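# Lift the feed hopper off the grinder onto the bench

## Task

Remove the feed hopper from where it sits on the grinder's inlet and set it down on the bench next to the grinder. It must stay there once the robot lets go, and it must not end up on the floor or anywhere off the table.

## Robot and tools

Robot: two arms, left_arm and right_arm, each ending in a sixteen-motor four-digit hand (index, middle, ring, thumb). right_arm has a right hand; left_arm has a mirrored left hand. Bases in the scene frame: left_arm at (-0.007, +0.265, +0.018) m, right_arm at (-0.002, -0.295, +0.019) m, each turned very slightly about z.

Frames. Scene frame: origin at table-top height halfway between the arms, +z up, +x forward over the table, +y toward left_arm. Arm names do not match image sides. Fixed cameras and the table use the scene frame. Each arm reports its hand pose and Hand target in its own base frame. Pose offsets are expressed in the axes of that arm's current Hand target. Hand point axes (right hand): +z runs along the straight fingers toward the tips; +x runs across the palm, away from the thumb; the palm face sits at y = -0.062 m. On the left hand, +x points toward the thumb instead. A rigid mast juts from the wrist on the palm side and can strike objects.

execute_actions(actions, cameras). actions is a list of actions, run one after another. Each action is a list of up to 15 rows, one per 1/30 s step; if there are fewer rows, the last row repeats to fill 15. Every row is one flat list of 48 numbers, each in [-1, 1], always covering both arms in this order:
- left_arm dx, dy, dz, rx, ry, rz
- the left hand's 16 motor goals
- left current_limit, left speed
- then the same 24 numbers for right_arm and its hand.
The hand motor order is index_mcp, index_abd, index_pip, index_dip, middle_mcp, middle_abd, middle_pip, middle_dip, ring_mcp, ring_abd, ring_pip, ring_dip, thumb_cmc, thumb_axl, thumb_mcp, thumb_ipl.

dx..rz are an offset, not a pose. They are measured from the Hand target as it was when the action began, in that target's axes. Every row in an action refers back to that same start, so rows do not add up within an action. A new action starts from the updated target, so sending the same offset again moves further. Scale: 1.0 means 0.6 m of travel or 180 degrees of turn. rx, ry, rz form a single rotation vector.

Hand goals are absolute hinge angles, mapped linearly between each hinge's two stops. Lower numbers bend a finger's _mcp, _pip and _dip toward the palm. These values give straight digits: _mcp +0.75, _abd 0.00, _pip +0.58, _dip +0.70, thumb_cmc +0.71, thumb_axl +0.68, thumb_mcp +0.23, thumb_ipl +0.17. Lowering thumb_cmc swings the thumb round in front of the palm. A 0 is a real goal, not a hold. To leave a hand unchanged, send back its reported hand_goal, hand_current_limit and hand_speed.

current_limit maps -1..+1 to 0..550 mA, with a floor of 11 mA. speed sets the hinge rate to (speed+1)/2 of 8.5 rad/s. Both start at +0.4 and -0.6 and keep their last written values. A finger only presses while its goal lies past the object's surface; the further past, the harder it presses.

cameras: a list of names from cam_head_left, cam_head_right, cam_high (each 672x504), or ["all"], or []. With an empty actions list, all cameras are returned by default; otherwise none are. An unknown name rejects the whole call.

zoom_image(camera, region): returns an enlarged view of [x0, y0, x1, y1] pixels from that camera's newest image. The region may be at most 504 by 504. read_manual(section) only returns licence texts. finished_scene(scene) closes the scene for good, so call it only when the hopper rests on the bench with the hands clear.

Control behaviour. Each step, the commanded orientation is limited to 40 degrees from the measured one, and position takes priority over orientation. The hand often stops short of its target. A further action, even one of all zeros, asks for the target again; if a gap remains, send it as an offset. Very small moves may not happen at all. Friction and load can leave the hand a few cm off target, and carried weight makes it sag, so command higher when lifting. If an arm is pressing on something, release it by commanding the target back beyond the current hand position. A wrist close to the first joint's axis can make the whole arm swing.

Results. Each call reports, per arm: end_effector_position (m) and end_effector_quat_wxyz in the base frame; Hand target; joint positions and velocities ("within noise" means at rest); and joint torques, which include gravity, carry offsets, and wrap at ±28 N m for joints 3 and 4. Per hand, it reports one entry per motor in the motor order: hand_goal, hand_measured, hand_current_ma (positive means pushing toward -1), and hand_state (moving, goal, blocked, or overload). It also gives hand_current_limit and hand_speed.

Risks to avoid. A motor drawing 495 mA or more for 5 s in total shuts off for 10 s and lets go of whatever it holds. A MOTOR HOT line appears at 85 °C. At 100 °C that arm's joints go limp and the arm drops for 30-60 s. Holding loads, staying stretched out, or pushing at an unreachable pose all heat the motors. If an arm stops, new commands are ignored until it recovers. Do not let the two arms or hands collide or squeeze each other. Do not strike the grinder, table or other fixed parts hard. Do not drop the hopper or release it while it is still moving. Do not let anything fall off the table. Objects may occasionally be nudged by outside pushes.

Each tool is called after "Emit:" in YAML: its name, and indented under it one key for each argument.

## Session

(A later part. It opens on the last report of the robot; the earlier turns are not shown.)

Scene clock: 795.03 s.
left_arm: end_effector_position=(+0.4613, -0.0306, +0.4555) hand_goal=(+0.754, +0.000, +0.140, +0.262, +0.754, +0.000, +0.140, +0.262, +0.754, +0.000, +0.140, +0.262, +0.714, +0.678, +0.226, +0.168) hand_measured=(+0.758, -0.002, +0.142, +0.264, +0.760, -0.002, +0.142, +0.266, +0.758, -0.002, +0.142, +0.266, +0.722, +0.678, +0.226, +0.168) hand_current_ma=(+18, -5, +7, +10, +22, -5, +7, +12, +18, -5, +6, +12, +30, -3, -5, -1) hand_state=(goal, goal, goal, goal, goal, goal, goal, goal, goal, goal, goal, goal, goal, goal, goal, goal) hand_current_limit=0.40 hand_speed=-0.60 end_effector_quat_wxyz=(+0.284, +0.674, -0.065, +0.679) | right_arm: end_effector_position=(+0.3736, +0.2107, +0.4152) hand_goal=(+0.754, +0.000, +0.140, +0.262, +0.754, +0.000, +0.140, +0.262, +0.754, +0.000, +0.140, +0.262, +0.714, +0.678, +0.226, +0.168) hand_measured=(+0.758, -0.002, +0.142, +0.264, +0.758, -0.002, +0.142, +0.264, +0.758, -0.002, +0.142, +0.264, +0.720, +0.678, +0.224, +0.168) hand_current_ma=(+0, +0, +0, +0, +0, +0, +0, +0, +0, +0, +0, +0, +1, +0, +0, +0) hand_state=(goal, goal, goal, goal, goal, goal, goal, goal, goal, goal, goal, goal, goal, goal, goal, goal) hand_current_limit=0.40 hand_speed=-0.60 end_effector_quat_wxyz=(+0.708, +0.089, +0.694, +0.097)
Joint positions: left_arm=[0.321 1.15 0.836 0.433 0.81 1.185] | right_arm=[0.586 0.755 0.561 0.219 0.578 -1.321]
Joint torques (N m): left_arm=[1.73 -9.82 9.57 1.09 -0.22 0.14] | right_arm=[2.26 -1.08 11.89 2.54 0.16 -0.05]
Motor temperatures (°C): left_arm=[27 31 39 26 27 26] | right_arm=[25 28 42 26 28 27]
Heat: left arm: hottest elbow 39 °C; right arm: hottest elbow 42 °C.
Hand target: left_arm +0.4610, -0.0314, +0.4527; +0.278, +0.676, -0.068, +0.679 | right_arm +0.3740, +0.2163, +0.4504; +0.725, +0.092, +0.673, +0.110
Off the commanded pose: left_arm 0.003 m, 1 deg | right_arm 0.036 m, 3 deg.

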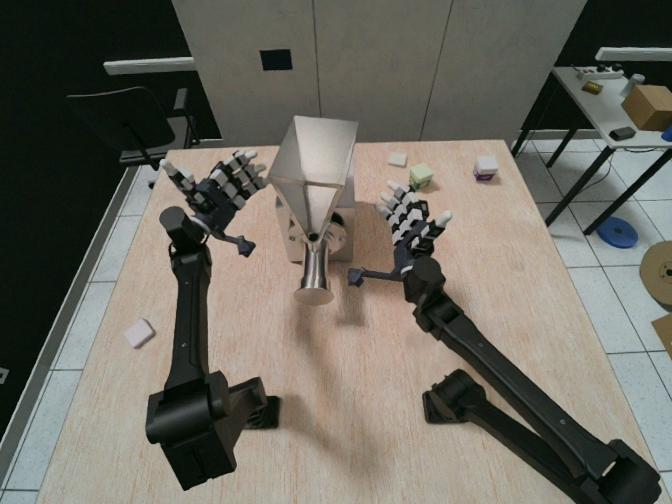

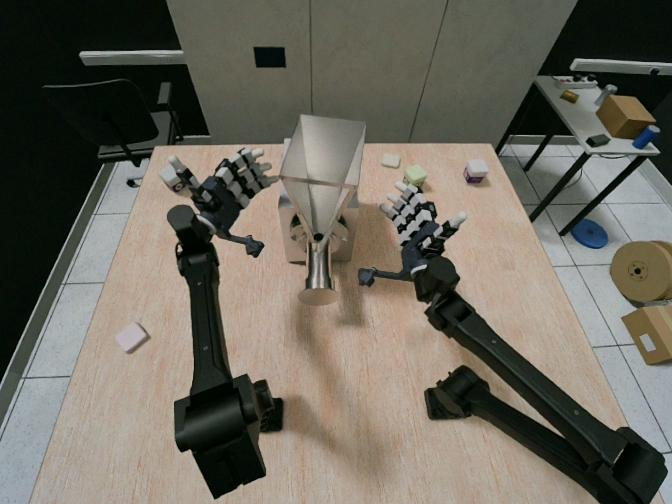

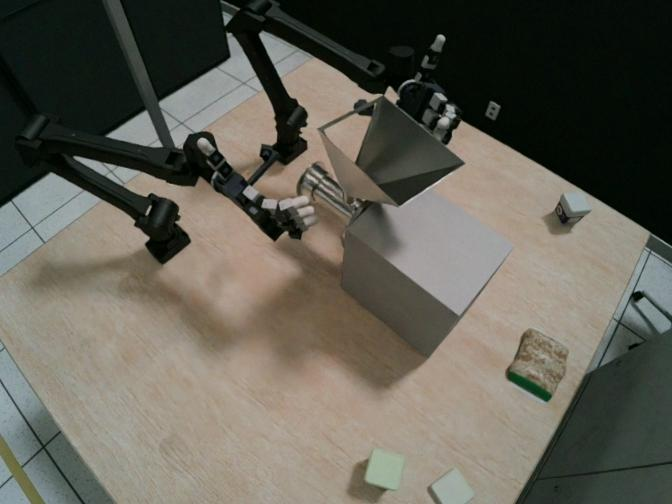

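Emit:
execute_actions:
  actions:
    - [[-0.0197,0.0168,0.0133,0,0,0,0.616,0,0.212,0.333,0.616,0,0.212,0.333,0.616,0,0.212,0.333,0.714,0.678,0.226,0.168,0.4,-0.6,-0.004,0.042,0.025,0,0,0,0.616,0,0.212,0.333,0.616,0,0.212,0.333,0.616,0,0.212,0.333,0.714,0.678,0.226,0.168,0.4,-0.6]]
    - [[-0.0197,0.0168,0.0133,0,0,0,0.616,0,0.212,0.333,0.616,0,0.212,0.333,0.616,0,0.212,0.333,0.714,0.678,0.226,0.168,0.4,-0.6,-0.004,0.042,0.025,0,0,0,0.616,0,0.212,0.333,0.616,0,0.212,0.333,0.616,0,0.212,0.333,0.714,0.678,0.226,0.168,0.4,-0.6]]
    - [[0,0,0,0,0,0,0.616,0,0.212,0.333,0.616,0,0.212,0.333,0.616,0,0.212,0.333,0.714,0.678,0.226,0.168,0.4,-0.6,0,0,0,0,0,0,0.616,0,0.212,0.333,0.616,0,0.212,0.333,0.616,0,0.212,0.333,0.714,0.678,0.226,0.168,0.4,-0.6]]
  cameras: ["all"]

Emit:
zoom_image:
  camera: "cam_head_left"
  region: [230, 100, 430, 300]

Emit:
zoom_image:
  camera: "cam_head_right"
  region: [230, 100, 430, 300]

Emit:
zoom_image:
  camera: "cam_high"
  region: [240, 50, 480, 230]

Scene clock: 866.57 s.
left_arm: end_effector_position=(+0.4668, -0.0592, +0.4370) hand_goal=(+0.616, +0.000, +0.212, +0.334, +0.616, +0.000, +0.212, +0.334, +0.616, +0.000, +0.212, +0.334, +0.714, +0.678, +0.226, +0.168) hand_measured=(+0.622, -0.002, +0.210, +0.332, +0.624, -0.002, +0.210, +0.330, +0.622, -0.002, +0.210, +0.330, +0.722, +0.678, +0.226, +0.168) hand_current_ma=(+28, -5, -8, -10, +35, -5, -7, -12, +28, -5, -7, -12, +30, -3, -5, -1) hand_state=(goal, goal, goal, goal, goal, goal, goal, goal, goal, goal, goal, goal, goal, goal, goal, goal) hand_current_limit=0.40 hand_speed=-0.60 end_effector_quat_wxyz=(+0.285, +0.681, -0.059, +0.672) | right_arm: end_effector_position=(+0.3986, +0.2544, +0.4249) hand_goal=(+0.616, +0.000, +0.212, +0.334, +0.616, +0.000, +0.212, +0.334, +0.616, +0.000, +0.212, +0.334, +0.714, +0.678, +0.226, +0.168) hand_measured=(+0.620, -0.002, +0.210, +0.332, +0.622, -0.002, +0.210, +0.332, +0.622, -0.002, +0.210, +0.332, +0.720, +0.678, +0.224, +0.168) hand_current_ma=(+0, +0, +0, +0, +1, +0, +0, +0, +1, +0, +0, +0, +1, +0, +0, +0) hand_state=(goal, goal, goal, goal, goal, goal, goal, goal, goal, goal, goal, goal, goal, goal, goal, goal) hand_current_limit=0.40 hand_speed=-0.60 end_effector_quat_wxyz=(+0.705, +0.085, +0.698, +0.091)
Joint positions: left_arm=[0.241 1.15 0.796 0.441 0.726 1.198] | right_arm=[0.664 0.906 0.665 0.253 0.657 -1.33]
Joint torques (N m): left_arm=[1.26 -9.88 9.29 2.06 -0.17 0.12] | right_arm=[2.32 -2.37 13.24 2.52 0.16 -0.02]
Motor temperatures (°C): left_arm=[27 30 39 26 26 25] | right_arm=[25 28 48 26 28 27]
Heat: left arm: hottest elbow 39 °C; right arm: hottest elbow 48 °C.
Hand target: left_arm +0.4641, -0.0625, +0.4370; +0.278, +0.676, -0.068, +0.679 | right_arm +0.4018, +0.2637, +0.4715; +0.725, +0.092, +0.673, +0.110
Off the commanded pose: left_arm 0.004 m, 2 deg | right_arm 0.047 m, 4 deg.

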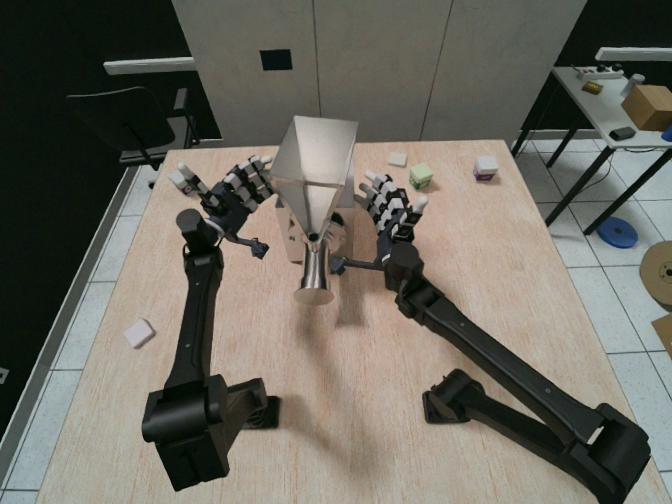

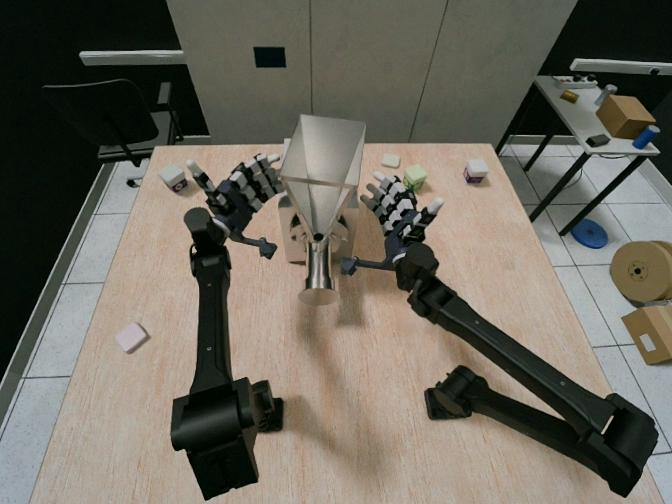

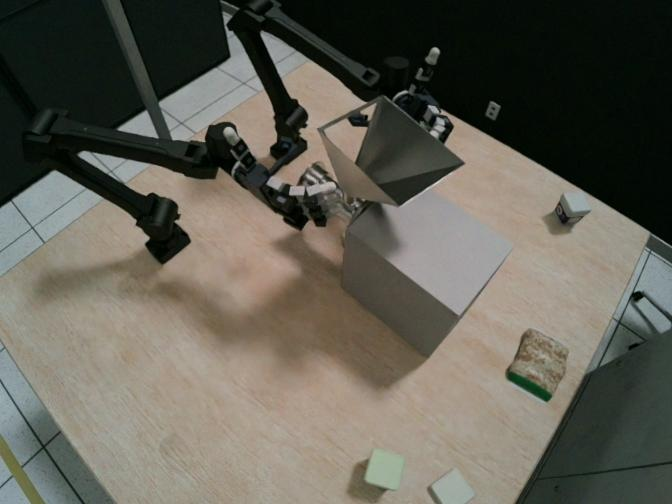

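Scaled by 2.520 from the camera's 672x504 image, which has a finer 960x720 frame.

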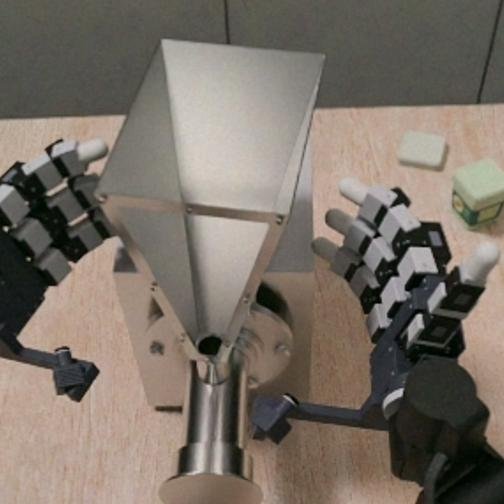

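Scaled by 2.520 from the camera's 672x504 image, which has a finer 960x720 frame.

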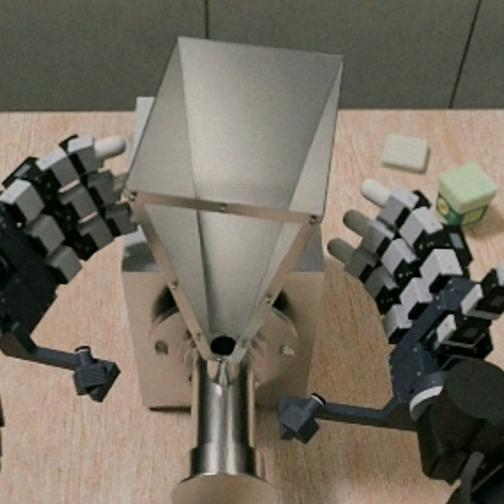

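Scaled by 2.100 from the camera's 672x504 image, which has a finer 960x720 frame.

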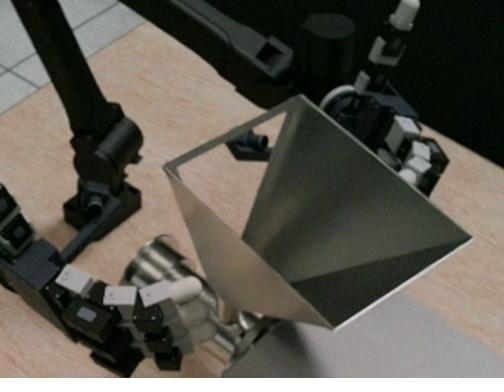

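Emit:
execute_actions:
  actions:
    - [[-0.0038,0.0297,0.0048,0,0,0,0.616,0,0.212,0.333,0.616,0,0.212,0.333,0.616,0,0.212,0.333,0.714,0.678,0.226,0.168,0.4,-0.6,-0.0083,0.0337,0.0117,0,0,0,0.616,0,0.212,0.333,0.616,0,0.212,0.333,0.616,0,0.212,0.333,0.714,0.678,0.226,0.168,0.4,-0.6]]
    - [[0,0,0,0,0,0,0.5,0,0.212,0.333,0.5,0,0.212,0.333,0.5,0,0.212,0.333,0.714,0.678,0.226,0.168,-0.2,-0.9,0,0,0,0,0,0,0.5,0,0.212,0.333,0.5,0,0.212,0.333,0.5,0,0.212,0.333,0.714,0.678,0.226,0.168,-0.2,-0.9]]
  cameras: ["all"]

Emit:
zoom_image:
  camera: "cam_head_left"
  region: [230, 100, 430, 300]

Emit:
zoom_image:
  camera: "cam_head_right"
  region: [230, 100, 430, 300]

Emit:
zoom_image:
  camera: "cam_high"
  region: [240, 50, 480, 230]

Scene clock: 885.17 s.
left_arm: end_effector_position=(+0.4597, -0.0764, +0.4438) hand_goal=(+0.500, +0.000, +0.212, +0.334, +0.500, +0.000, +0.212, +0.334, +0.500, +0.000, +0.212, +0.334, +0.714, +0.678, +0.226, +0.168) hand_measured=(+0.508, -0.002, +0.210, +0.332, +0.510, -0.002, +0.210, +0.330, +0.508, -0.002, +0.210, +0.330, +0.722, +0.678, +0.226, +0.168) hand_current_ma=(+33, -5, -7, -10, +40, -5, -7, -12, +33, -5, -6, -12, +30, -3, -5, -1) hand_state=(goal, goal, goal, goal, goal, goal, goal, goal, goal, goal, goal, goal, goal, goal, goal, goal) hand_current_limit=-0.20 hand_speed=-0.90 end_effector_quat_wxyz=(+0.282, +0.674, -0.064, +0.679) | right_arm: end_effector_position=(+0.4054, +0.2722, +0.4381) hand_goal=(+0.500, +0.000, +0.212, +0.334, +0.500, +0.000, +0.212, +0.334, +0.500, +0.000, +0.212, +0.334, +0.714, +0.678, +0.226, +0.168) hand_measured=(+0.508, -0.002, +0.210, +0.332, +0.508, -0.002, +0.210, +0.332, +0.508, -0.002, +0.210, +0.332, +0.720, +0.678, +0.224, +0.168) hand_current_ma=(+1, +0, +0, +0, +1, +0, +0, +0, +1, +0, +0, +0, +1, +0, +0, +0) hand_state=(goal, goal, goal, goal, goal, goal, goal, goal, goal, goal, goal, goal, goal, goal, goal, goal) hand_current_limit=-0.20 hand_speed=-0.90 end_effector_quat_wxyz=(+0.707, +0.085, +0.696, +0.091)
Joint positions: left_arm=[0.198 1.119 0.783 0.441 0.683 1.204] | right_arm=[0.697 0.952 0.72 0.253 0.691 -1.334]
Joint torques (N m): left_arm=[1.14 -9.29 9.29 1.24 -0.2 0.08] | right_arm=[2.32 -3.08 13.18 2.33 0.15 0.01]
Heat: left arm: hottest elbow 40 °C; right arm: hottest elbow 51 °C.
Hand target: left_arm +0.4581, -0.0794, +0.4400; +0.278, +0.676, -0.068, +0.679 | right_arm +0.4079, +0.2819, +0.4821; +0.725, +0.092, +0.674, +0.110
Off the commanded pose: left_arm 0.005 m, 1 deg | right_arm 0.045 m, 4 deg.

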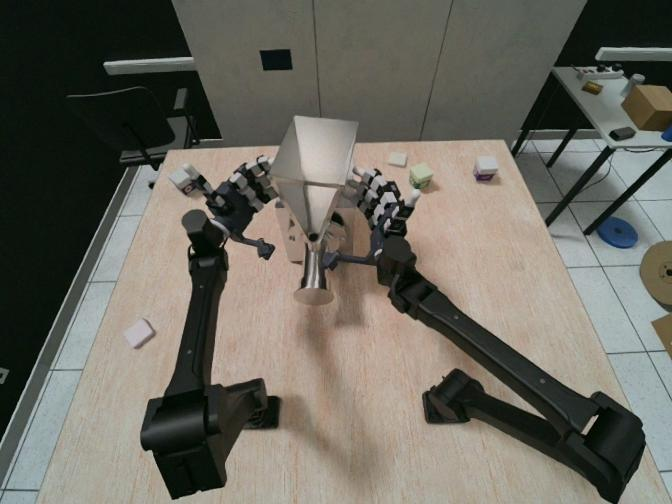

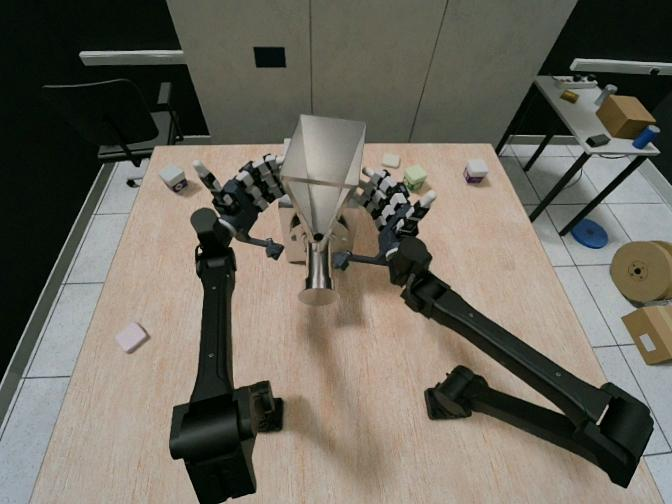

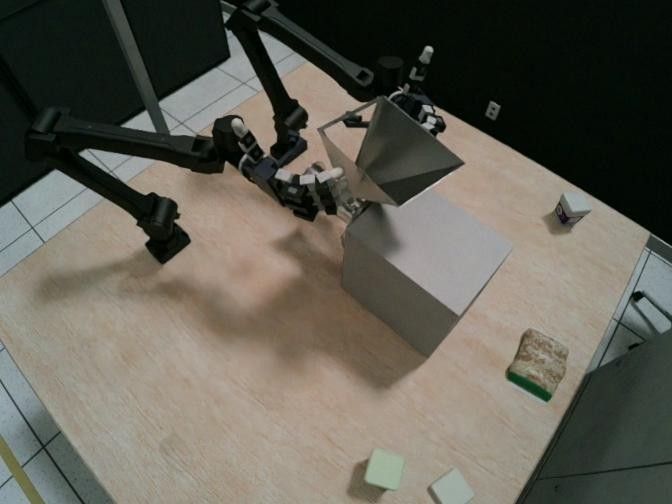

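Scaled by 2.520 from the camera's 672x504 image, which has a finer 960x720 frame.

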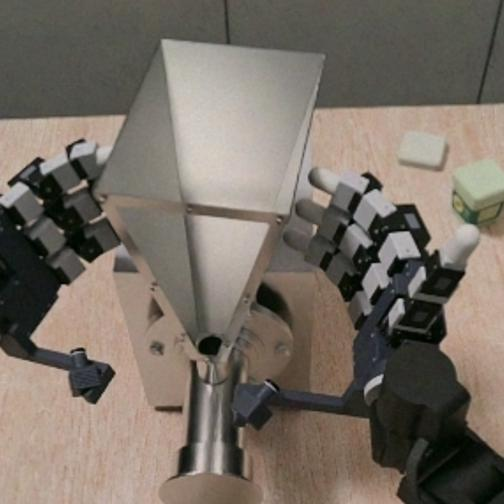

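Scaled by 2.520 from the camera's 672x504 image, which has a finer 960x720 frame.

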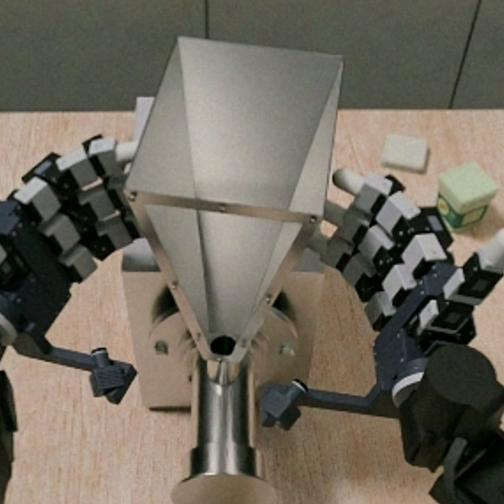

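Scaled by 2.100 from the camera's 672x504 image, which has a finer 960x720 frame.

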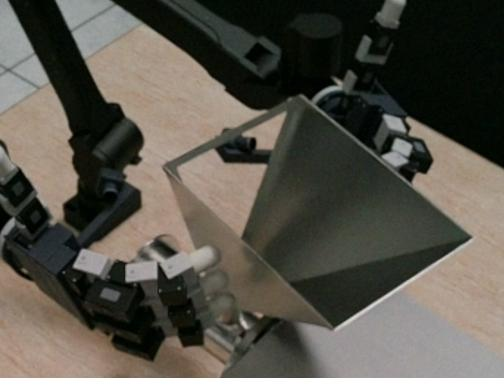

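Emit:
execute_actions:
  actions:
    - [[0,0,0,0,0,0,0.42,0,0.212,0.333,0.42,0,0.212,0.333,0.42,0,0.212,0.333,0.714,0.678,0.226,0.168,-0.2,-0.9,0,0,0,0,0,0,0.42,0,0.212,0.333,0.42,0,0.212,0.333,0.42,0,0.212,0.333,0.714,0.678,0.226,0.168,-0.2,-0.9]]
  cameras: []

Emit:
execute_actions:
  actions:
    - [[0,0,0,0,0,0,0.36,0,0.212,0.333,0.36,0,0.212,0.333,0.36,0,0.212,0.333,0.714,0.678,0.226,0.168,-0.2,-0.9,0,0,0,0,0,0,0.36,0,0.212,0.333,0.36,0,0.212,0.333,0.36,0,0.212,0.333,0.714,0.678,0.226,0.168,-0.2,-0.9]]
  cameras: []

Scene clock: 893.83 s.
left_arm: end_effector_position=(+0.4597, -0.0764, +0.4438) hand_goal=(+0.420, +0.000, +0.212, +0.334, +0.420, +0.000, +0.212, +0.334, +0.420, +0.000, +0.212, +0.334, +0.714, +0.678, +0.226, +0.168) hand_measured=(+0.428, -0.002, +0.210, +0.332, +0.428, -0.002, +0.210, +0.330, +0.428, -0.002, +0.210, +0.330, +0.722, +0.678, +0.226, +0.168) hand_current_ma=(+31, -5, -7, -10, +38, -5, -7, -12, +31, -5, -6, -12, +30, -3, -5, -1) hand_state=(goal, goal, goal, goal, goal, goal, goal, goal, goal, goal, goal, goal, goal, goal, goal, goal) hand_current_limit=-0.20 hand_speed=-0.90 end_effector_quat_wxyz=(+0.282, +0.674, -0.063, +0.679) | right_arm: end_effector_position=(+0.4054, +0.2722, +0.4381) hand_goal=(+0.420, +0.000, +0.212, +0.334, +0.420, +0.000, +0.212, +0.334, +0.420, +0.000, +0.212, +0.334, +0.714, +0.678, +0.226, +0.168) hand_measured=(+0.426, -0.002, +0.210, +0.332, +0.428, -0.002, +0.210, +0.332, +0.428, -0.002, +0.210, +0.332, +0.720, +0.678, +0.224, +0.168) hand_current_ma=(+1, +0, +0, +0, +1, +0, +0, +0, +1, +0, +0, +0, +1, +0, +0, +0) hand_state=(goal, goal, goal, goal, goal, goal, goal, goal, goal, goal, goal, goal, goal, goal, goal, goal) hand_current_limit=-0.20 hand_speed=-0.90 end_effector_quat_wxyz=(+0.707, +0.085, +0.696, +0.091)
Joint positions: left_arm=[0.198 1.119 0.783 0.441 0.683 1.204] | right_arm=[0.697 0.952 0.72 0.253 0.691 -1.334]
Joint torques (N m): left_arm=[1.14 -9.35 9.26 1.16 -0.18 0.06] | right_arm=[2.43 -3.02 13.19 2.36 0.14 0.03]
Motor temperatures (°C): left_arm=[27 30 39 26 26 25] | right_arm=[25 29 53 26 28 27]
Heat: left arm: hottest elbow 39 °C; right arm: hottest elbow 53 °C.
Hand target: left_arm +0.4581, -0.0794, +0.4401; +0.278, +0.676, -0.068, +0.679 | right_arm +0.4078, +0.2820, +0.4821; +0.725, +0.092, +0.674, +0.110
Off the commanded pose: left_arm 0.005 m, 1 deg | right_arm 0.045 m, 4 deg.
No camera images: "cameras" was empty.

Scene clock: 894.53 s.
left_arm: end_effector_position=(+0.4597, -0.0764, +0.4438) hand_goal=(+0.360, +0.000, +0.212, +0.334, +0.360, +0.000, +0.212, +0.334, +0.360, +0.000, +0.212, +0.334, +0.714, +0.678, +0.226, +0.168) hand_measured=(+0.366, -0.002, +0.210, +0.332, +0.368, -0.002, +0.210, +0.330, +0.366, -0.002, +0.210, +0.330, +0.722, +0.678, +0.226, +0.168) hand_current_ma=(+30, -5, -7, -10, +36, -5, -7, -12, +30, -5, -6, -12, +30, -3, -5, -1) hand_state=(goal, goal, goal, goal, goal, goal, goal, goal, goal, goal, goal, goal, goal, goal, goal, goal) hand_current_limit=-0.20 hand_speed=-0.90 end_effector_quat_wxyz=(+0.282, +0.674, -0.063, +0.679) | right_arm: end_effector_position=(+0.4054, +0.2722, +0.4381) hand_goal=(+0.360, +0.000, +0.212, +0.334, +0.360, +0.000, +0.212, +0.334, +0.360, +0.000, +0.212, +0.334, +0.714, +0.678, +0.226, +0.168) hand_measured=(+0.366, -0.002, +0.210, +0.332, +0.368, -0.002, +0.210, +0.332, +0.368, -0.002, +0.210, +0.332, +0.720, +0.678, +0.224, +0.168) hand_current_ma=(+1, +0, +0, +0, +1, +0, +0, +0, +1, +0, +0, +0, +1, +0, +0, +0) hand_state=(goal, goal, goal, goal, goal, goal, goal, goal, goal, goal, goal, goal, goal, goal, goal, goal) hand_current_limit=-0.20 hand_speed=-0.90 end_effector_quat_wxyz=(+0.707, +0.085, +0.696, +0.091)
Joint positions: left_arm=[0.198 1.119 0.783 0.441 0.683 1.204] | right_arm=[0.697 0.952 0.72 0.253 0.691 -1.334]
Joint torques (N m): left_arm=[1.14 -9.52 9.25 1.16 -0.17 0.05] | right_arm=[2.43 -3.02 13.16 2.35 0.13 0.05]
Heat: left arm: hottest elbow 39 °C; right arm: hottest elbow 53 °C.
Hand target: left_arm +0.4581, -0.0794, +0.4401; +0.278, +0.676, -0.068, +0.679 | right_arm +0.4079, +0.2819, +0.4821; +0.725, +0.092, +0.674, +0.109
Off the commanded pose: left_arm 0.005 m, 1 deg | right_arm 0.045 m, 4 deg.
No camera images: "cameras" was empty.

Emit:
execute_actions:
  actions: []

Emit:
zoom_image:
  camera: "cam_head_left"
  region: [240, 110, 400, 230]

Emit:
zoom_image:
  camera: "cam_head_right"
  region: [240, 110, 400, 230]

Emit:
zoom_image:
  camera: "cam_high"
  region: [280, 80, 480, 230]

Scene clock: 900.23 s.
left_arm: end_effector_position=(+0.4597, -0.0764, +0.4438) hand_goal=(+0.360, +0.000, +0.212, +0.334, +0.360, +0.000, +0.212, +0.334, +0.360, +0.000, +0.212, +0.334, +0.714, +0.678, +0.226, +0.168) hand_measured=(+0.366, -0.002, +0.210, +0.332, +0.368, -0.002, +0.210, +0.330, +0.366, -0.002, +0.210, +0.330, +0.722, +0.678, +0.226, +0.168) hand_current_ma=(+30, -5, -7, -10, +36, -5, -7, -12, +30, -5, -6, -12, +30, -3, -5, -1) hand_state=(goal, goal, goal, goal, goal, goal, goal, goal, goal, goal, goal, goal, goal, goal, goal, goal) hand_current_limit=-0.20 hand_speed=-0.90 end_effector_quat_wxyz=(+0.282, +0.674, -0.063, +0.679) | right_arm: end_effector_position=(+0.4054, +0.2722, +0.4381) hand_goal=(+0.360, +0.000, +0.212, +0.334, +0.360, +0.000, +0.212, +0.334, +0.360, +0.000, +0.212, +0.334, +0.714, +0.678, +0.226, +0.168) hand_measured=(+0.366, -0.002, +0.210, +0.332, +0.368, -0.002, +0.210, +0.332, +0.368, -0.002, +0.210, +0.332, +0.720, +0.678, +0.224, +0.168) hand_current_ma=(+1, +0, +0, +0, +1, +0, +0, +0, +1, +0, +0, +0, +1, +0, +0, +0) hand_state=(goal, goal, goal, goal, goal, goal, goal, goal, goal, goal, goal, goal, goal, goal, goal, goal) hand_current_limit=-0.20 hand_speed=-0.90 end_effector_quat_wxyz=(+0.707, +0.085, +0.696, +0.091)
Joint positions: left_arm=[0.198 1.119 0.783 0.441 0.683 1.204] | right_arm=[0.697 0.952 0.72 0.253 0.691 -1.334]
Joint velocities: within noise
Joint torques (N m): left_arm=[1.26 -9.41 9.22 1.13 -0.17 0.04] | right_arm=[2.37 -3.08 13.15 2.33 0.13 0.04]
Motor temperatures (°C): left_arm=[27 30 39 26 26 25] | right_arm=[25 29 54 26 28 27]
Heat: left arm: hottest elbow 39 °C; right arm: hottest elbow 54 °C.
Hand target: left_arm +0.4581, -0.0794, +0.4401; +0.278, +0.676, -0.068, +0.679 | right_arm +0.4079, +0.2819, +0.4821; +0.725, +0.092, +0.674, +0.109
Off the commanded pose: left_arm 0.005 m, 1 deg | right_arm 0.045 m, 4 deg.

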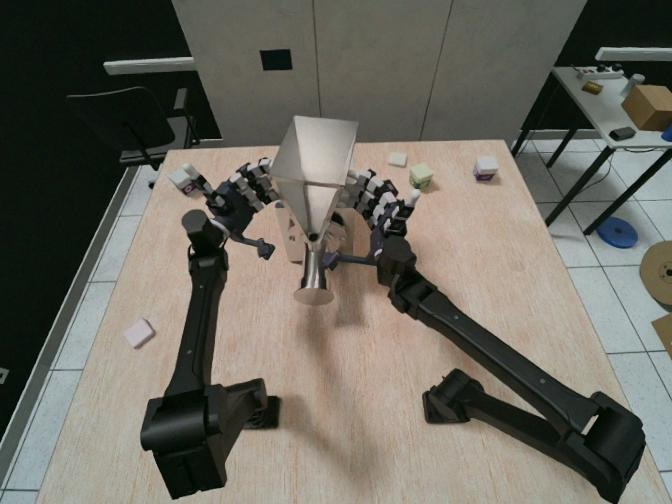

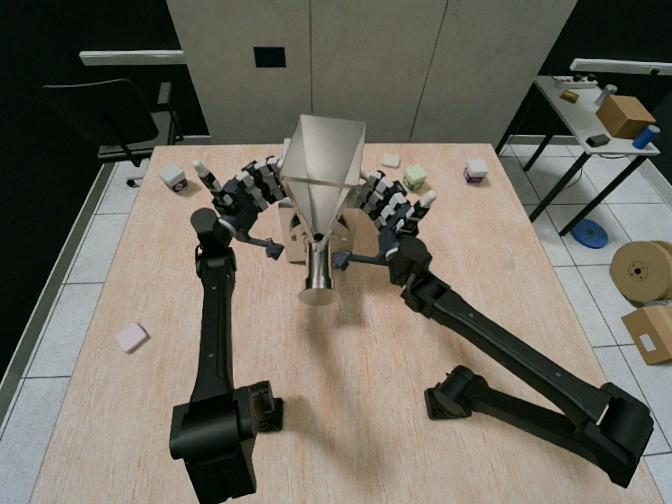

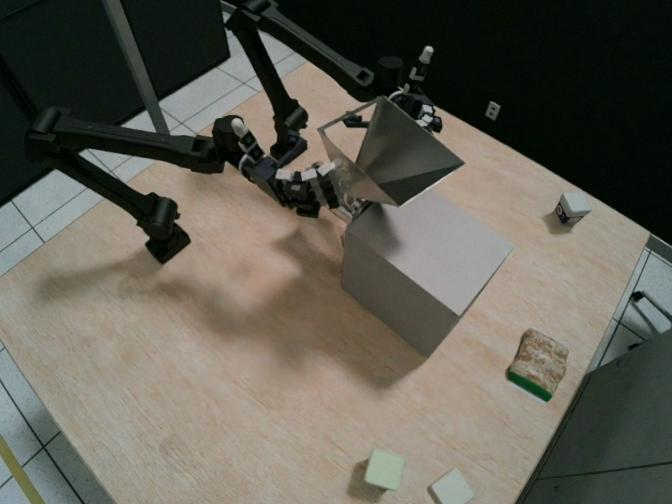

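Scaled by 3.150 from the camera's 672x504 image, which has a finer 960x720 frame.

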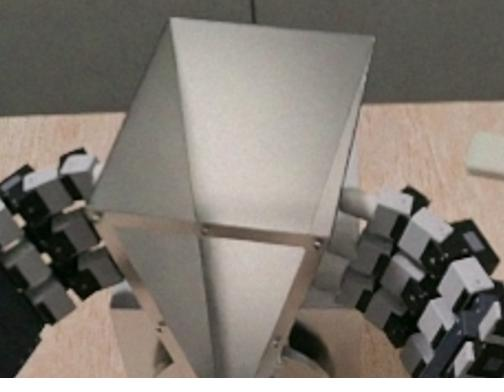

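Scaled by 3.150 from the camera's 672x504 image, which has a finer 960x720 frame.

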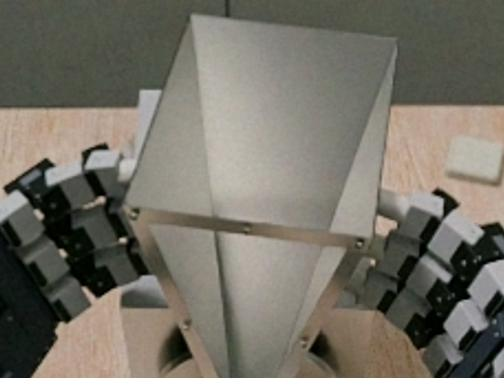

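Scaled by 2.520 from the camera's 672x504 image, which has a finer 960x720 frame.

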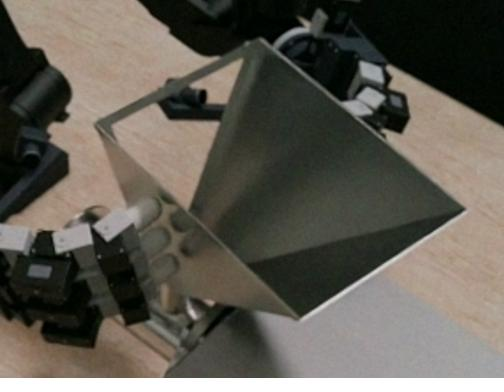

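Emit:
execute_actions:
  actions:
    - [[0,0,0,0,0,0,0.31,0,0.212,0.333,0.31,0,0.212,0.333,0.31,0,0.212,0.333,0.714,0.678,0.226,0.168,-0.2,-0.9,0,0,0,0,0,0,0.31,0,0.212,0.333,0.31,0,0.212,0.333,0.31,0,0.212,0.333,0.714,0.678,0.226,0.168,-0.2,-0.9]]
  cameras: []

Emit:
execute_actions:
  actions:
    - [[0,0,0,0,0,0,0.26,0,0.212,0.333,0.26,0,0.212,0.333,0.26,0,0.212,0.333,0.714,0.678,0.226,0.168,-0.2,-0.9,0,0,0,0,0,0,0.26,0,0.212,0.333,0.26,0,0.212,0.333,0.26,0,0.212,0.333,0.714,0.678,0.226,0.168,-0.2,-0.9]]
  cameras: []

Scene clock: 907.57 s.
left_arm: end_effector_position=(+0.4599, -0.0763, +0.4437) hand_goal=(+0.310, +0.000, +0.212, +0.334, +0.310, +0.000, +0.212, +0.334, +0.310, +0.000, +0.212, +0.334, +0.714, +0.678, +0.226, +0.168) hand_measured=(+0.316, -0.002, +0.210, +0.332, +0.318, -0.002, +0.210, +0.330, +0.326, -0.002, +0.212, +0.332, +0.722, +0.678, +0.226, +0.168) hand_current_ma=(+29, -5, -7, -10, +35, -5, -7, -12, +70, -6, +0, -7, +30, -3, -5, -1) hand_state=(goal, goal, goal, goal, goal, goal, goal, goal, goal, goal, goal, goal, goal, goal, goal, goal) hand_current_limit=-0.20 hand_speed=-0.90 end_effector_quat_wxyz=(+0.282, +0.674, -0.063, +0.680) | right_arm: end_effector_position=(+0.4055, +0.2720, +0.4381) hand_goal=(+0.310, +0.000, +0.212, +0.334, +0.310, +0.000, +0.212, +0.334, +0.310, +0.000, +0.212, +0.334, +0.714, +0.678, +0.226, +0.168) hand_measured=(+0.324, -0.002, +0.212, +0.332, +0.318, -0.002, +0.210, +0.332, +0.318, -0.002, +0.210, +0.332, +0.720, +0.678, +0.224, +0.168) hand_current_ma=(+4, +0, +0, +0, +1, +0, +0, +0, +1, +0, +0, +0, +1, +0, +0, +0) hand_state=(goal, goal, goal, goal, goal, goal, goal, goal, goal, goal, goal, goal, goal, goal, goal, goal) hand_current_limit=-0.20 hand_speed=-0.90 end_effector_quat_wxyz=(+0.707, +0.086, +0.696, +0.091)
Joint positions: left_arm=[0.198 1.119 0.783 0.441 0.682 1.205] | right_arm=[0.697 0.952 0.72 0.253 0.692 -1.334]
Joint torques (N m): left_arm=[1.26 -9.29 9.28 1.17 -0.12 0.04] | right_arm=[2.32 -3.02 13.16 2.33 0.11 0.06]
Motor temperatures (°C): left_arm=[27 30 39 26 26 25] | right_arm=[25 29 55 26 28 27]
Heat: left arm: hottest elbow 39 °C; right arm: hottest elbow 55 °C.
Hand target: left_arm +0.4580, -0.0794, +0.4400; +0.278, +0.676, -0.068, +0.679 | right_arm +0.4078, +0.2819, +0.4821; +0.725, +0.092, +0.674, +0.110
Off the commanded pose: left_arm 0.005 m, 1 deg | right_arm 0.045 m, 4 deg.
No camera images: "cameras" was empty.

Scene clock: 908.27 s.
left_arm: end_effector_position=(+0.4605, -0.0758, +0.4436) hand_goal=(+0.260, +0.000, +0.212, +0.334, +0.260, +0.000, +0.212, +0.334, +0.260, +0.000, +0.212, +0.334, +0.714, +0.678, +0.226, +0.168) hand_measured=(+0.266, -0.002, +0.210, +0.332, +0.270, -0.002, +0.210, +0.330, +0.300, -0.002, +0.218, +0.336, +0.722, +0.678, +0.226, +0.168) hand_current_ma=(+27, -5, -7, -10, +40, -5, -7, -12, +191, -6, +24, +5, +30, -3, -5, -1) hand_state=(goal, goal, goal, goal, goal, goal, goal, goal, blocked, goal, goal, goal, goal, goal, goal, goal) hand_current_limit=-0.20 hand_speed=-0.90 end_effector_quat_wxyz=(+0.279, +0.674, -0.063, +0.681) | right_arm: end_effector_position=(+0.4059, +0.2711, +0.4381) hand_goal=(+0.260, +0.000, +0.212, +0.334, +0.260, +0.000, +0.212, +0.334, +0.260, +0.000, +0.212, +0.334, +0.714, +0.678, +0.226, +0.168) hand_measured=(+0.292, -0.002, +0.216, +0.334, +0.282, -0.002, +0.214, +0.332, +0.272, -0.002, +0.210, +0.332, +0.720, +0.678, +0.224, +0.168) hand_current_ma=(+19, +0, +0, +0, +9, +0, +0, +0, +2, +0, +0, +0, +1, +0, +0, +0) hand_state=(blocked, goal, goal, goal, blocked, goal, goal, goal, goal, goal, goal, goal, goal, goal, goal, goal) hand_current_limit=-0.20 hand_speed=-0.90 end_effector_quat_wxyz=(+0.707, +0.088, +0.696, +0.089)
Joint positions: left_arm=[0.198 1.119 0.783 0.441 0.677 1.208] | right_arm=[0.697 0.952 0.72 0.253 0.697 -1.334]
Joint torques (N m): left_arm=[1.03 -9.23 9.24 1.14 0.08 -0.03] | right_arm=[2.43 -2.9 13.15 2.33 -0.08 0.06]
Motor temperatures (°C): left_arm=[27 30 39 26 26 25] | right_arm=[25 29 55 26 28 27]
Heat: left arm: hottest elbow 39 °C; right arm: hottest elbow 55 °C.
Hand target: left_arm +0.4581, -0.0794, +0.4400; +0.278, +0.676, -0.068, +0.679 | right_arm +0.4078, +0.2819, +0.4821; +0.725, +0.092, +0.674, +0.110
Off the commanded pose: left_arm 0.006 m, 1 deg | right_arm 0.045 m, 4 deg.
No camera images: "cameras" was empty.

Emit:
execute_actions:
  actions:
    - [[0,0,0,0,0,0,0.21,0,0.212,0.333,0.22,0,0.212,0.333,0.25,0,0.212,0.333,0.714,0.678,0.226,0.168,-0.2,-0.9,0,0,0,0,0,0,0.24,0,0.212,0.333,0.23,0,0.212,0.333,0.21,0,0.212,0.333,0.714,0.678,0.226,0.168,-0.2,-0.9]]
  cameras: []

Emit:
execute_actions:
  actions:
    - [[0,0,0,0,0,0,0.16,0,0.212,0.333,0.18,0,0.212,0.333,0.24,0,0.212,0.333,0.714,0.678,0.226,0.168,-0.2,-0.9,0,0,0,0,0,0,0.22,0,0.212,0.333,0.2,0,0.212,0.333,0.17,0,0.212,0.333,0.714,0.678,0.226,0.168,-0.2,-0.9]]
  cameras: ["all"]

Emit:
zoom_image:
  camera: "cam_high"
  region: [280, 80, 480, 230]

Scene clock: 919.57 s.
left_arm: end_effector_position=(+0.4609, -0.0755, +0.4436) hand_goal=(+0.210, +0.000, +0.212, +0.334, +0.220, +0.000, +0.212, +0.334, +0.250, +0.000, +0.212, +0.334, +0.714, +0.678, +0.226, +0.168) hand_measured=(+0.216, -0.002, +0.210, +0.332, +0.252, -0.002, +0.214, +0.334, +0.288, -0.002, +0.218, +0.336, +0.722, +0.678, +0.226, +0.168) hand_current_ma=(+26, -5, -7, -10, +151, -5, +9, -3, +175, -6, +24, +5, +30, -3, -5, -1) hand_state=(goal, goal, goal, goal, blocked, goal, goal, goal, blocked, goal, goal, goal, goal, goal, goal, goal) hand_current_limit=-0.20 hand_speed=-0.90 end_effector_quat_wxyz=(+0.278, +0.674, -0.062, +0.681) | right_arm: end_effector_position=(+0.4063, +0.2703, +0.4381) hand_goal=(+0.240, +0.000, +0.212, +0.334, +0.230, +0.000, +0.212, +0.334, +0.210, +0.000, +0.212, +0.334, +0.714, +0.678, +0.226, +0.168) hand_measured=(+0.272, -0.002, +0.218, +0.334, +0.260, -0.002, +0.214, +0.334, +0.246, -0.002, +0.216, +0.334, +0.720, +0.678, +0.224, +0.168) hand_current_ma=(+18, +0, +1, +0, +16, +0, +0, +0, +23, +0, +0, +0, +1, +0, +0, +0) hand_state=(blocked, goal, goal, goal, blocked, goal, goal, goal, blocked, goal, goal, goal, goal, goal, goal, goal) hand_current_limit=-0.20 hand_speed=-0.90 end_effector_quat_wxyz=(+0.708, +0.089, +0.696, +0.087)
Joint positions: left_arm=[0.198 1.119 0.783 0.441 0.674 1.208] | right_arm=[0.697 0.952 0.72 0.253 0.702 -1.335]
Joint torques (N m): left_arm=[1.2 -9.47 9.26 1.18 0.21 -0.01] | right_arm=[2.49 -3.08 13.15 2.36 -0.25 0.07]
Motor temperatures (°C): left_arm=[27 30 39 26 26 25] | right_arm=[25 29 56 26 28 27]
Heat: left arm: hottest elbow 39 °C; right arm: hottest elbow 56 °C.
Hand target: left_arm +0.4581, -0.0794, +0.4400; +0.278, +0.676, -0.068, +0.679 | right_arm +0.4078, +0.2819, +0.4822; +0.725, +0.092, +0.673, +0.110
Off the commanded pose: left_arm 0.006 m, 1 deg | right_arm 0.046 m, 4 deg.
No camera images: "cameras" was empty.

Scene clock: 920.27 s.
left_arm: end_effector_position=(+0.4615, -0.0751, +0.4435) hand_goal=(+0.160, +0.000, +0.212, +0.334, +0.180, +0.000, +0.212, +0.334, +0.240, +0.000, +0.212, +0.334, +0.714, +0.678, +0.226, +0.168) hand_measured=(+0.180, -0.002, +0.212, +0.332, +0.230, -0.002, +0.218, +0.334, +0.270, -0.002, +0.218, +0.336, +0.722, +0.678, +0.226, +0.168) hand_current_ma=(+90, -5, +3, -6, +220, -5, +21, +1, +138, -6, +24, +5, +30, -3, -5, -1) hand_state=(goal, goal, goal, goal, blocked, goal, goal, goal, blocked, goal, goal, goal, goal, goal, goal, goal) hand_current_limit=-0.20 hand_speed=-0.90 end_effector_quat_wxyz=(+0.277, +0.675, -0.060, +0.681) | right_arm: end_effector_position=(+0.4066, +0.2696, +0.4379) hand_goal=(+0.220, +0.000, +0.212, +0.334, +0.200, +0.000, +0.212, +0.334, +0.170, +0.000, +0.212, +0.334, +0.714, +0.678, +0.226, +0.168) hand_measured=(+0.252, -0.002, +0.218, +0.334, +0.238, -0.002, +0.216, +0.334, +0.222, -0.002, +0.220, +0.336, +0.720, +0.678, +0.224, +0.168) hand_current_ma=(+19, +0, +1, +0, +26, +0, +0, +0, +47, +0, +1, +0, +1, +0, +0, +0) hand_state=(blocked, goal, goal, goal, blocked, goal, goal, goal, blocked, goal, goal, goal, goal, goal, goal, goal) hand_current_limit=-0.20 hand_speed=-0.90 end_effector_quat_wxyz=(+0.708, +0.090, +0.695, +0.085)
Joint positions: left_arm=[0.198 1.119 0.783 0.44 0.67 1.208] | right_arm=[0.697 0.952 0.72 0.253 0.706 -1.336]
Joint torques (N m): left_arm=[1.03 -9.23 9.2 1.2 0.37 -0.03] | right_arm=[2.32 -2.96 13.16 2.3 -0.39 0.08]
Motor temperatures (°C): left_arm=[27 30 39 26 26 25] | right_arm=[25 29 56 26 28 27]
Heat: left arm: hottest elbow 39 °C; right arm: hottest elbow 56 °C.
Hand target: left_arm +0.4580, -0.0794, +0.4401; +0.278, +0.676, -0.068, +0.679 | right_arm +0.4078, +0.2819, +0.4822; +0.725, +0.092, +0.673, +0.110
Off the commanded pose: left_arm 0.006 m, 1 deg | right_arm 0.046 m, 4 deg.

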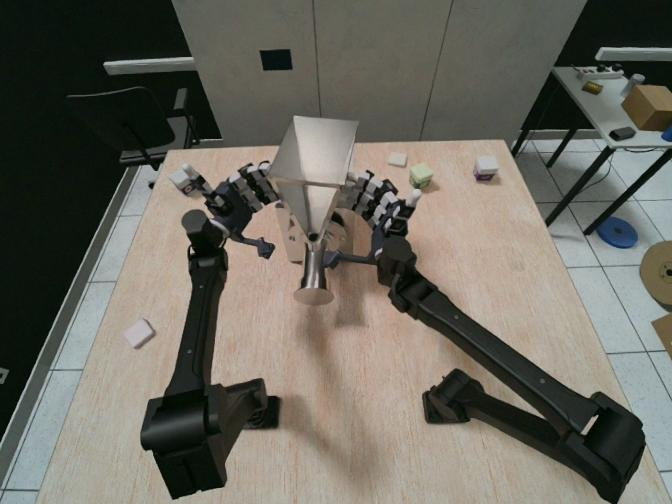

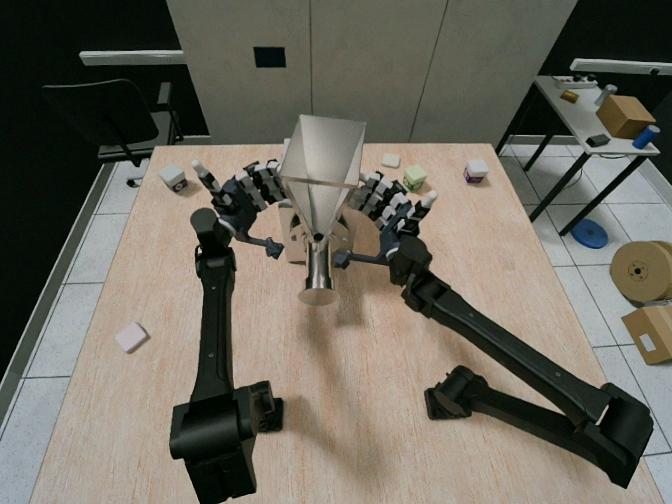

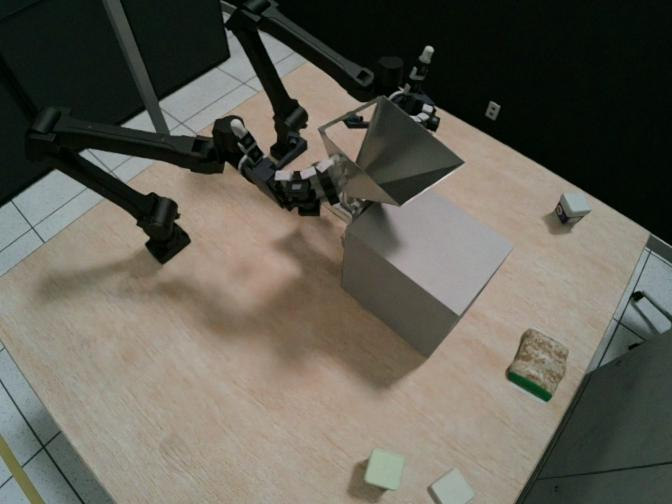

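Scaled by 2.520 from the camera's 672x504 image, which has a finer 960x720 frame.

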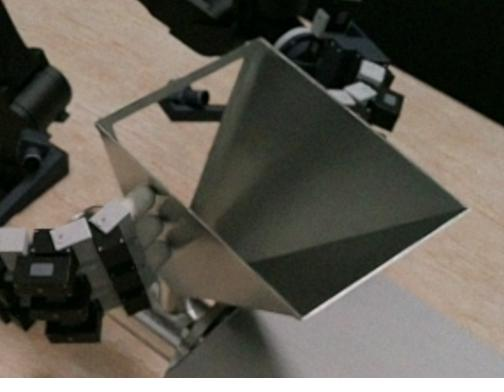

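Emit:
execute_actions:
  actions:
    - [[0,0,0,0,0,0,0.1,0,0.212,0.333,0.14,0,0.212,0.333,0.2,0,0.212,0.333,0.714,0.678,0.226,0.168,-0.1,-0.9,0,0,0,0,0,0,0.16,0,0.212,0.333,0.14,0,0.212,0.333,0.11,0,0.212,0.333,0.714,0.678,0.226,0.168,-0.1,-0.9]]
    - [[0,0,0,0,0,0,0.04,0,0.212,0.333,0.1,0,0.212,0.333,0.16,0,0.212,0.333,0.714,0.678,0.226,0.168,-0.1,-0.9,0,0,0,0,0,0,0.1,0,0.212,0.333,0.08,0,0.212,0.333,0.05,0,0.212,0.333,0.714,0.678,0.226,0.168,-0.1,-0.9]]
  cameras: ["cam_high"]

Emit:
zoom_image:
  camera: "cam_high"
  region: [280, 80, 480, 230]

Scene clock: 933.50 s.
left_arm: end_effector_position=(+0.4631, -0.0725, +0.4431) hand_goal=(+0.040, +0.000, +0.212, +0.334, +0.100, +0.000, +0.212, +0.334, +0.160, +0.000, +0.212, +0.334, +0.714, +0.678, +0.226, +0.168) hand_measured=(+0.082, -0.002, +0.218, +0.334, +0.154, -0.002, +0.218, +0.336, +0.198, -0.002, +0.218, +0.336, +0.722, +0.678, +0.226, +0.168) hand_current_ma=(+195, -9, +22, +0, +248, -5, +26, +4, +178, -6, +24, +5, +30, -3, -5, -1) hand_state=(blocked, goal, goal, goal, blocked, goal, goal, goal, blocked, goal, goal, goal, goal, goal, goal, goal) hand_current_limit=-0.10 hand_speed=-0.90 end_effector_quat_wxyz=(+0.274, +0.676, -0.056, +0.682) | right_arm: end_effector_position=(+0.4075, +0.2675, +0.4379) hand_goal=(+0.100, +0.000, +0.212, +0.334, +0.080, +0.000, +0.212, +0.334, +0.050, +0.000, +0.212, +0.334, +0.714, +0.678, +0.226, +0.168) hand_measured=(+0.150, -0.002, +0.220, +0.336, +0.138, -0.002, +0.220, +0.336, +0.124, -0.002, +0.224, +0.338, +0.720, +0.678, +0.224, +0.168) hand_current_ma=(+44, +0, +1, +0, +59, +0, +1, +0, +97, +0, +2, +0, +1, +0, +0, +0) hand_state=(blocked, goal, goal, goal, blocked, goal, goal, goal, blocked, goal, goal, goal, goal, goal, goal, goal) hand_current_limit=-0.10 hand_speed=-0.90 end_effector_quat_wxyz=(+0.708, +0.094, +0.695, +0.081)
Joint positions: left_arm=[0.201 1.119 0.783 0.437 0.662 1.208] | right_arm=[0.696 0.952 0.72 0.253 0.717 -1.337]
Joint torques (N m): left_arm=[0.73 -9.41 9.22 1.33 0.71 -0.04] | right_arm=[2.49 -3.14 13.11 2.35 -0.77 0.11]
Motor temperatures (°C): left_arm=[27 30 39 26 26 25] | right_arm=[25 29 57 26 28 27]
Heat: left arm: hottest elbow 39 °C; right arm: hottest elbow 57 °C.
Hand target: left_arm +0.4580, -0.0794, +0.4400; +0.278, +0.676, -0.068, +0.679 | right_arm +0.4077, +0.2819, +0.4822; +0.725, +0.092, +0.673, +0.110
Off the commanded pose: left_arm 0.009 m, 2 deg | right_arm 0.047 m, 5 deg.
Images, in order (width x height): cam_high 672x504.

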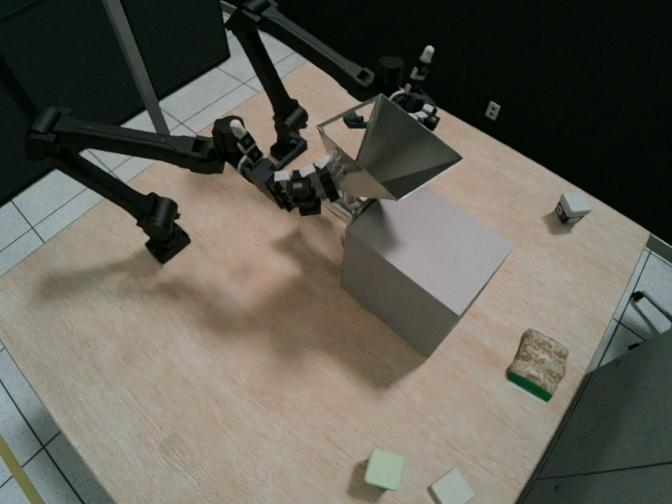

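Scaled by 2.520 from the camera's 672x504 image, which has a finer 960x720 frame.

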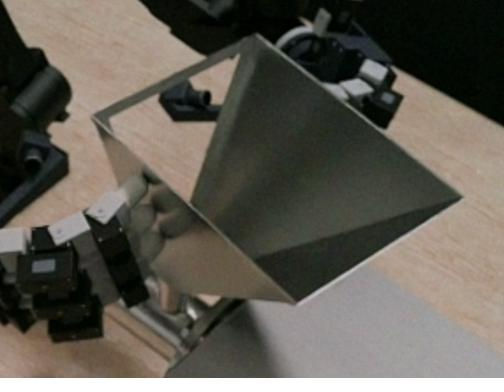

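Emit:
execute_actions:
  actions:
    - [[0.0159,0.0047,0.0013,0,0,0,0.04,0,0.212,0.333,0.1,0,0.212,0.333,0.16,0,0.212,0.333,0.714,0.678,0.226,0.168,-0.1,-0.9,-0.0159,0.0047,0.0013,0,0,0,0.1,0,0.212,0.333,0.08,0,0.212,0.333,0.05,0,0.212,0.333,0.714,0.678,0.226,0.168,-0.1,-0.9]]
    - [[0.0159,0.0047,0.0013,0,0,0,0.04,0,0.212,0.333,0.1,0,0.212,0.333,0.16,0,0.212,0.333,0.714,0.678,0.226,0.168,-0.1,-0.9,-0.0159,0.0047,0.0013,0,0,0,0.1,0,0.212,0.333,0.08,0,0.212,0.333,0.05,0,0.212,0.333,0.714,0.678,0.226,0.168,-0.1,-0.9]]
  cameras: ["cam_high","cam_head_left"]

Emit:
zoom_image:
  camera: "cam_high"
  region: [280, 80, 480, 230]

Scene clock: 951.37 s.
left_arm: end_effector_position=(+0.4640, -0.0707, +0.4382) hand_goal=(+0.040, +0.000, +0.212, +0.334, +0.100, +0.000, +0.212, +0.334, +0.160, +0.000, +0.212, +0.334, +0.714, +0.678, +0.226, +0.168) hand_measured=(+0.048, -0.002, +0.214, +0.334, +0.138, +0.006, +0.218, +0.336, +0.188, +0.004, +0.220, +0.336, +0.722, +0.678, +0.226, +0.168) hand_current_ma=(+30, -9, +10, +0, +181, +23, +26, +4, +131, +13, +29, +5, +30, -3, -5, -1) hand_state=(goal, goal, goal, goal, blocked, goal, goal, goal, blocked, goal, goal, goal, goal, goal, goal, goal) hand_current_limit=-0.10 hand_speed=-0.90 end_effector_quat_wxyz=(+0.277, +0.689, -0.045, +0.668) | right_arm: end_effector_position=(+0.4098, +0.2693, +0.4408) hand_goal=(+0.100, +0.000, +0.212, +0.334, +0.080, +0.000, +0.212, +0.334, +0.050, +0.000, +0.212, +0.334, +0.714, +0.678, +0.226, +0.168) hand_measured=(+0.148, -0.006, +0.222, +0.336, +0.130, -0.004, +0.220, +0.336, +0.108, -0.004, +0.224, +0.338, +0.720, +0.678, +0.224, +0.168) hand_current_ma=(+40, +0, +2, +0, +45, +0, +1, +0, +60, +0, +3, +0, +1, +0, +0, +0) hand_state=(blocked, goal, goal, goal, blocked, goal, goal, goal, blocked, goal, goal, goal, goal, goal, goal, goal) hand_current_limit=-0.10 hand_speed=-0.90 end_effector_quat_wxyz=(+0.704, +0.088, +0.701, +0.073)
Joint positions: left_arm=[0.205 1.11 0.783 0.384 0.662 1.208] | right_arm=[0.696 0.952 0.743 0.21 0.718 -1.342]
Joint torques (N m): left_arm=[0.73 -10.29 12.19 1.16 0.78 -0.05] | right_arm=[2.43 -4.31 14.45 1.94 -0.79 0.16]
Motor temperatures (°C): left_arm=[27 30 39 26 26 25] | right_arm=[25 29 57 26 29 27]
Heat: left arm: hottest elbow 39 °C; right arm: hottest elbow 57 °C.
Hand target: left_arm +0.4580, -0.0794, +0.4601; +0.278, +0.676, -0.068, +0.679 | right_arm +0.4079, +0.2818, +0.5022; +0.725, +0.092, +0.673, +0.109
Off the commanded pose: left_arm 0.024 m, 3 deg | right_arm 0.063 m, 6 deg.
Images, in order (width x height): cam_head_left 672x504, cam_high 672x504.

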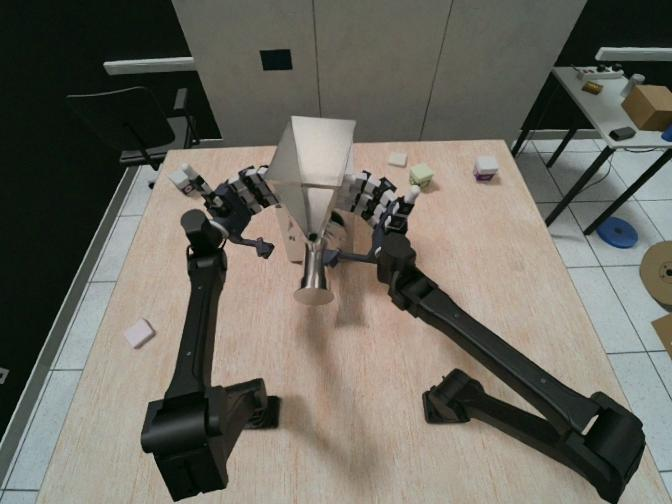

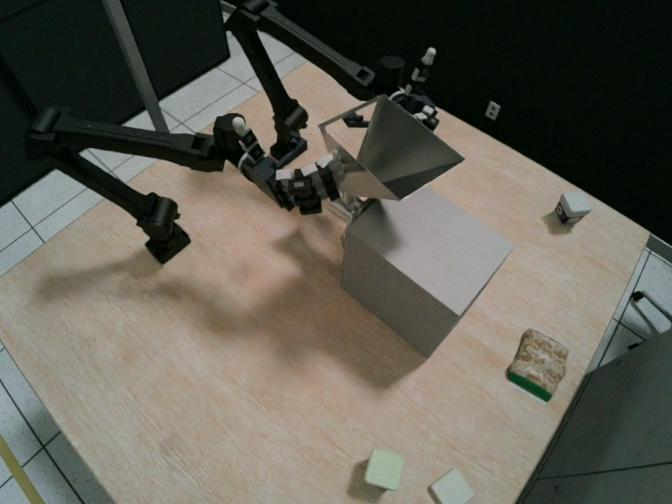

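Scaled by 2.520 from the camera's 672x504 image, which has a finer 960x720 frame.

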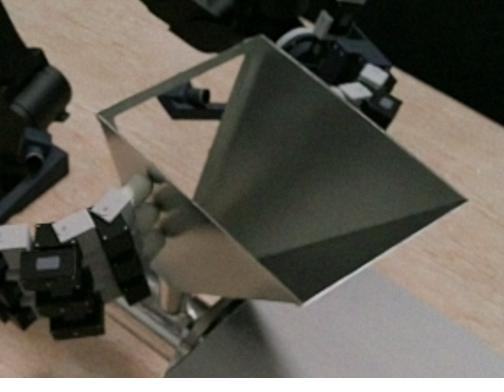

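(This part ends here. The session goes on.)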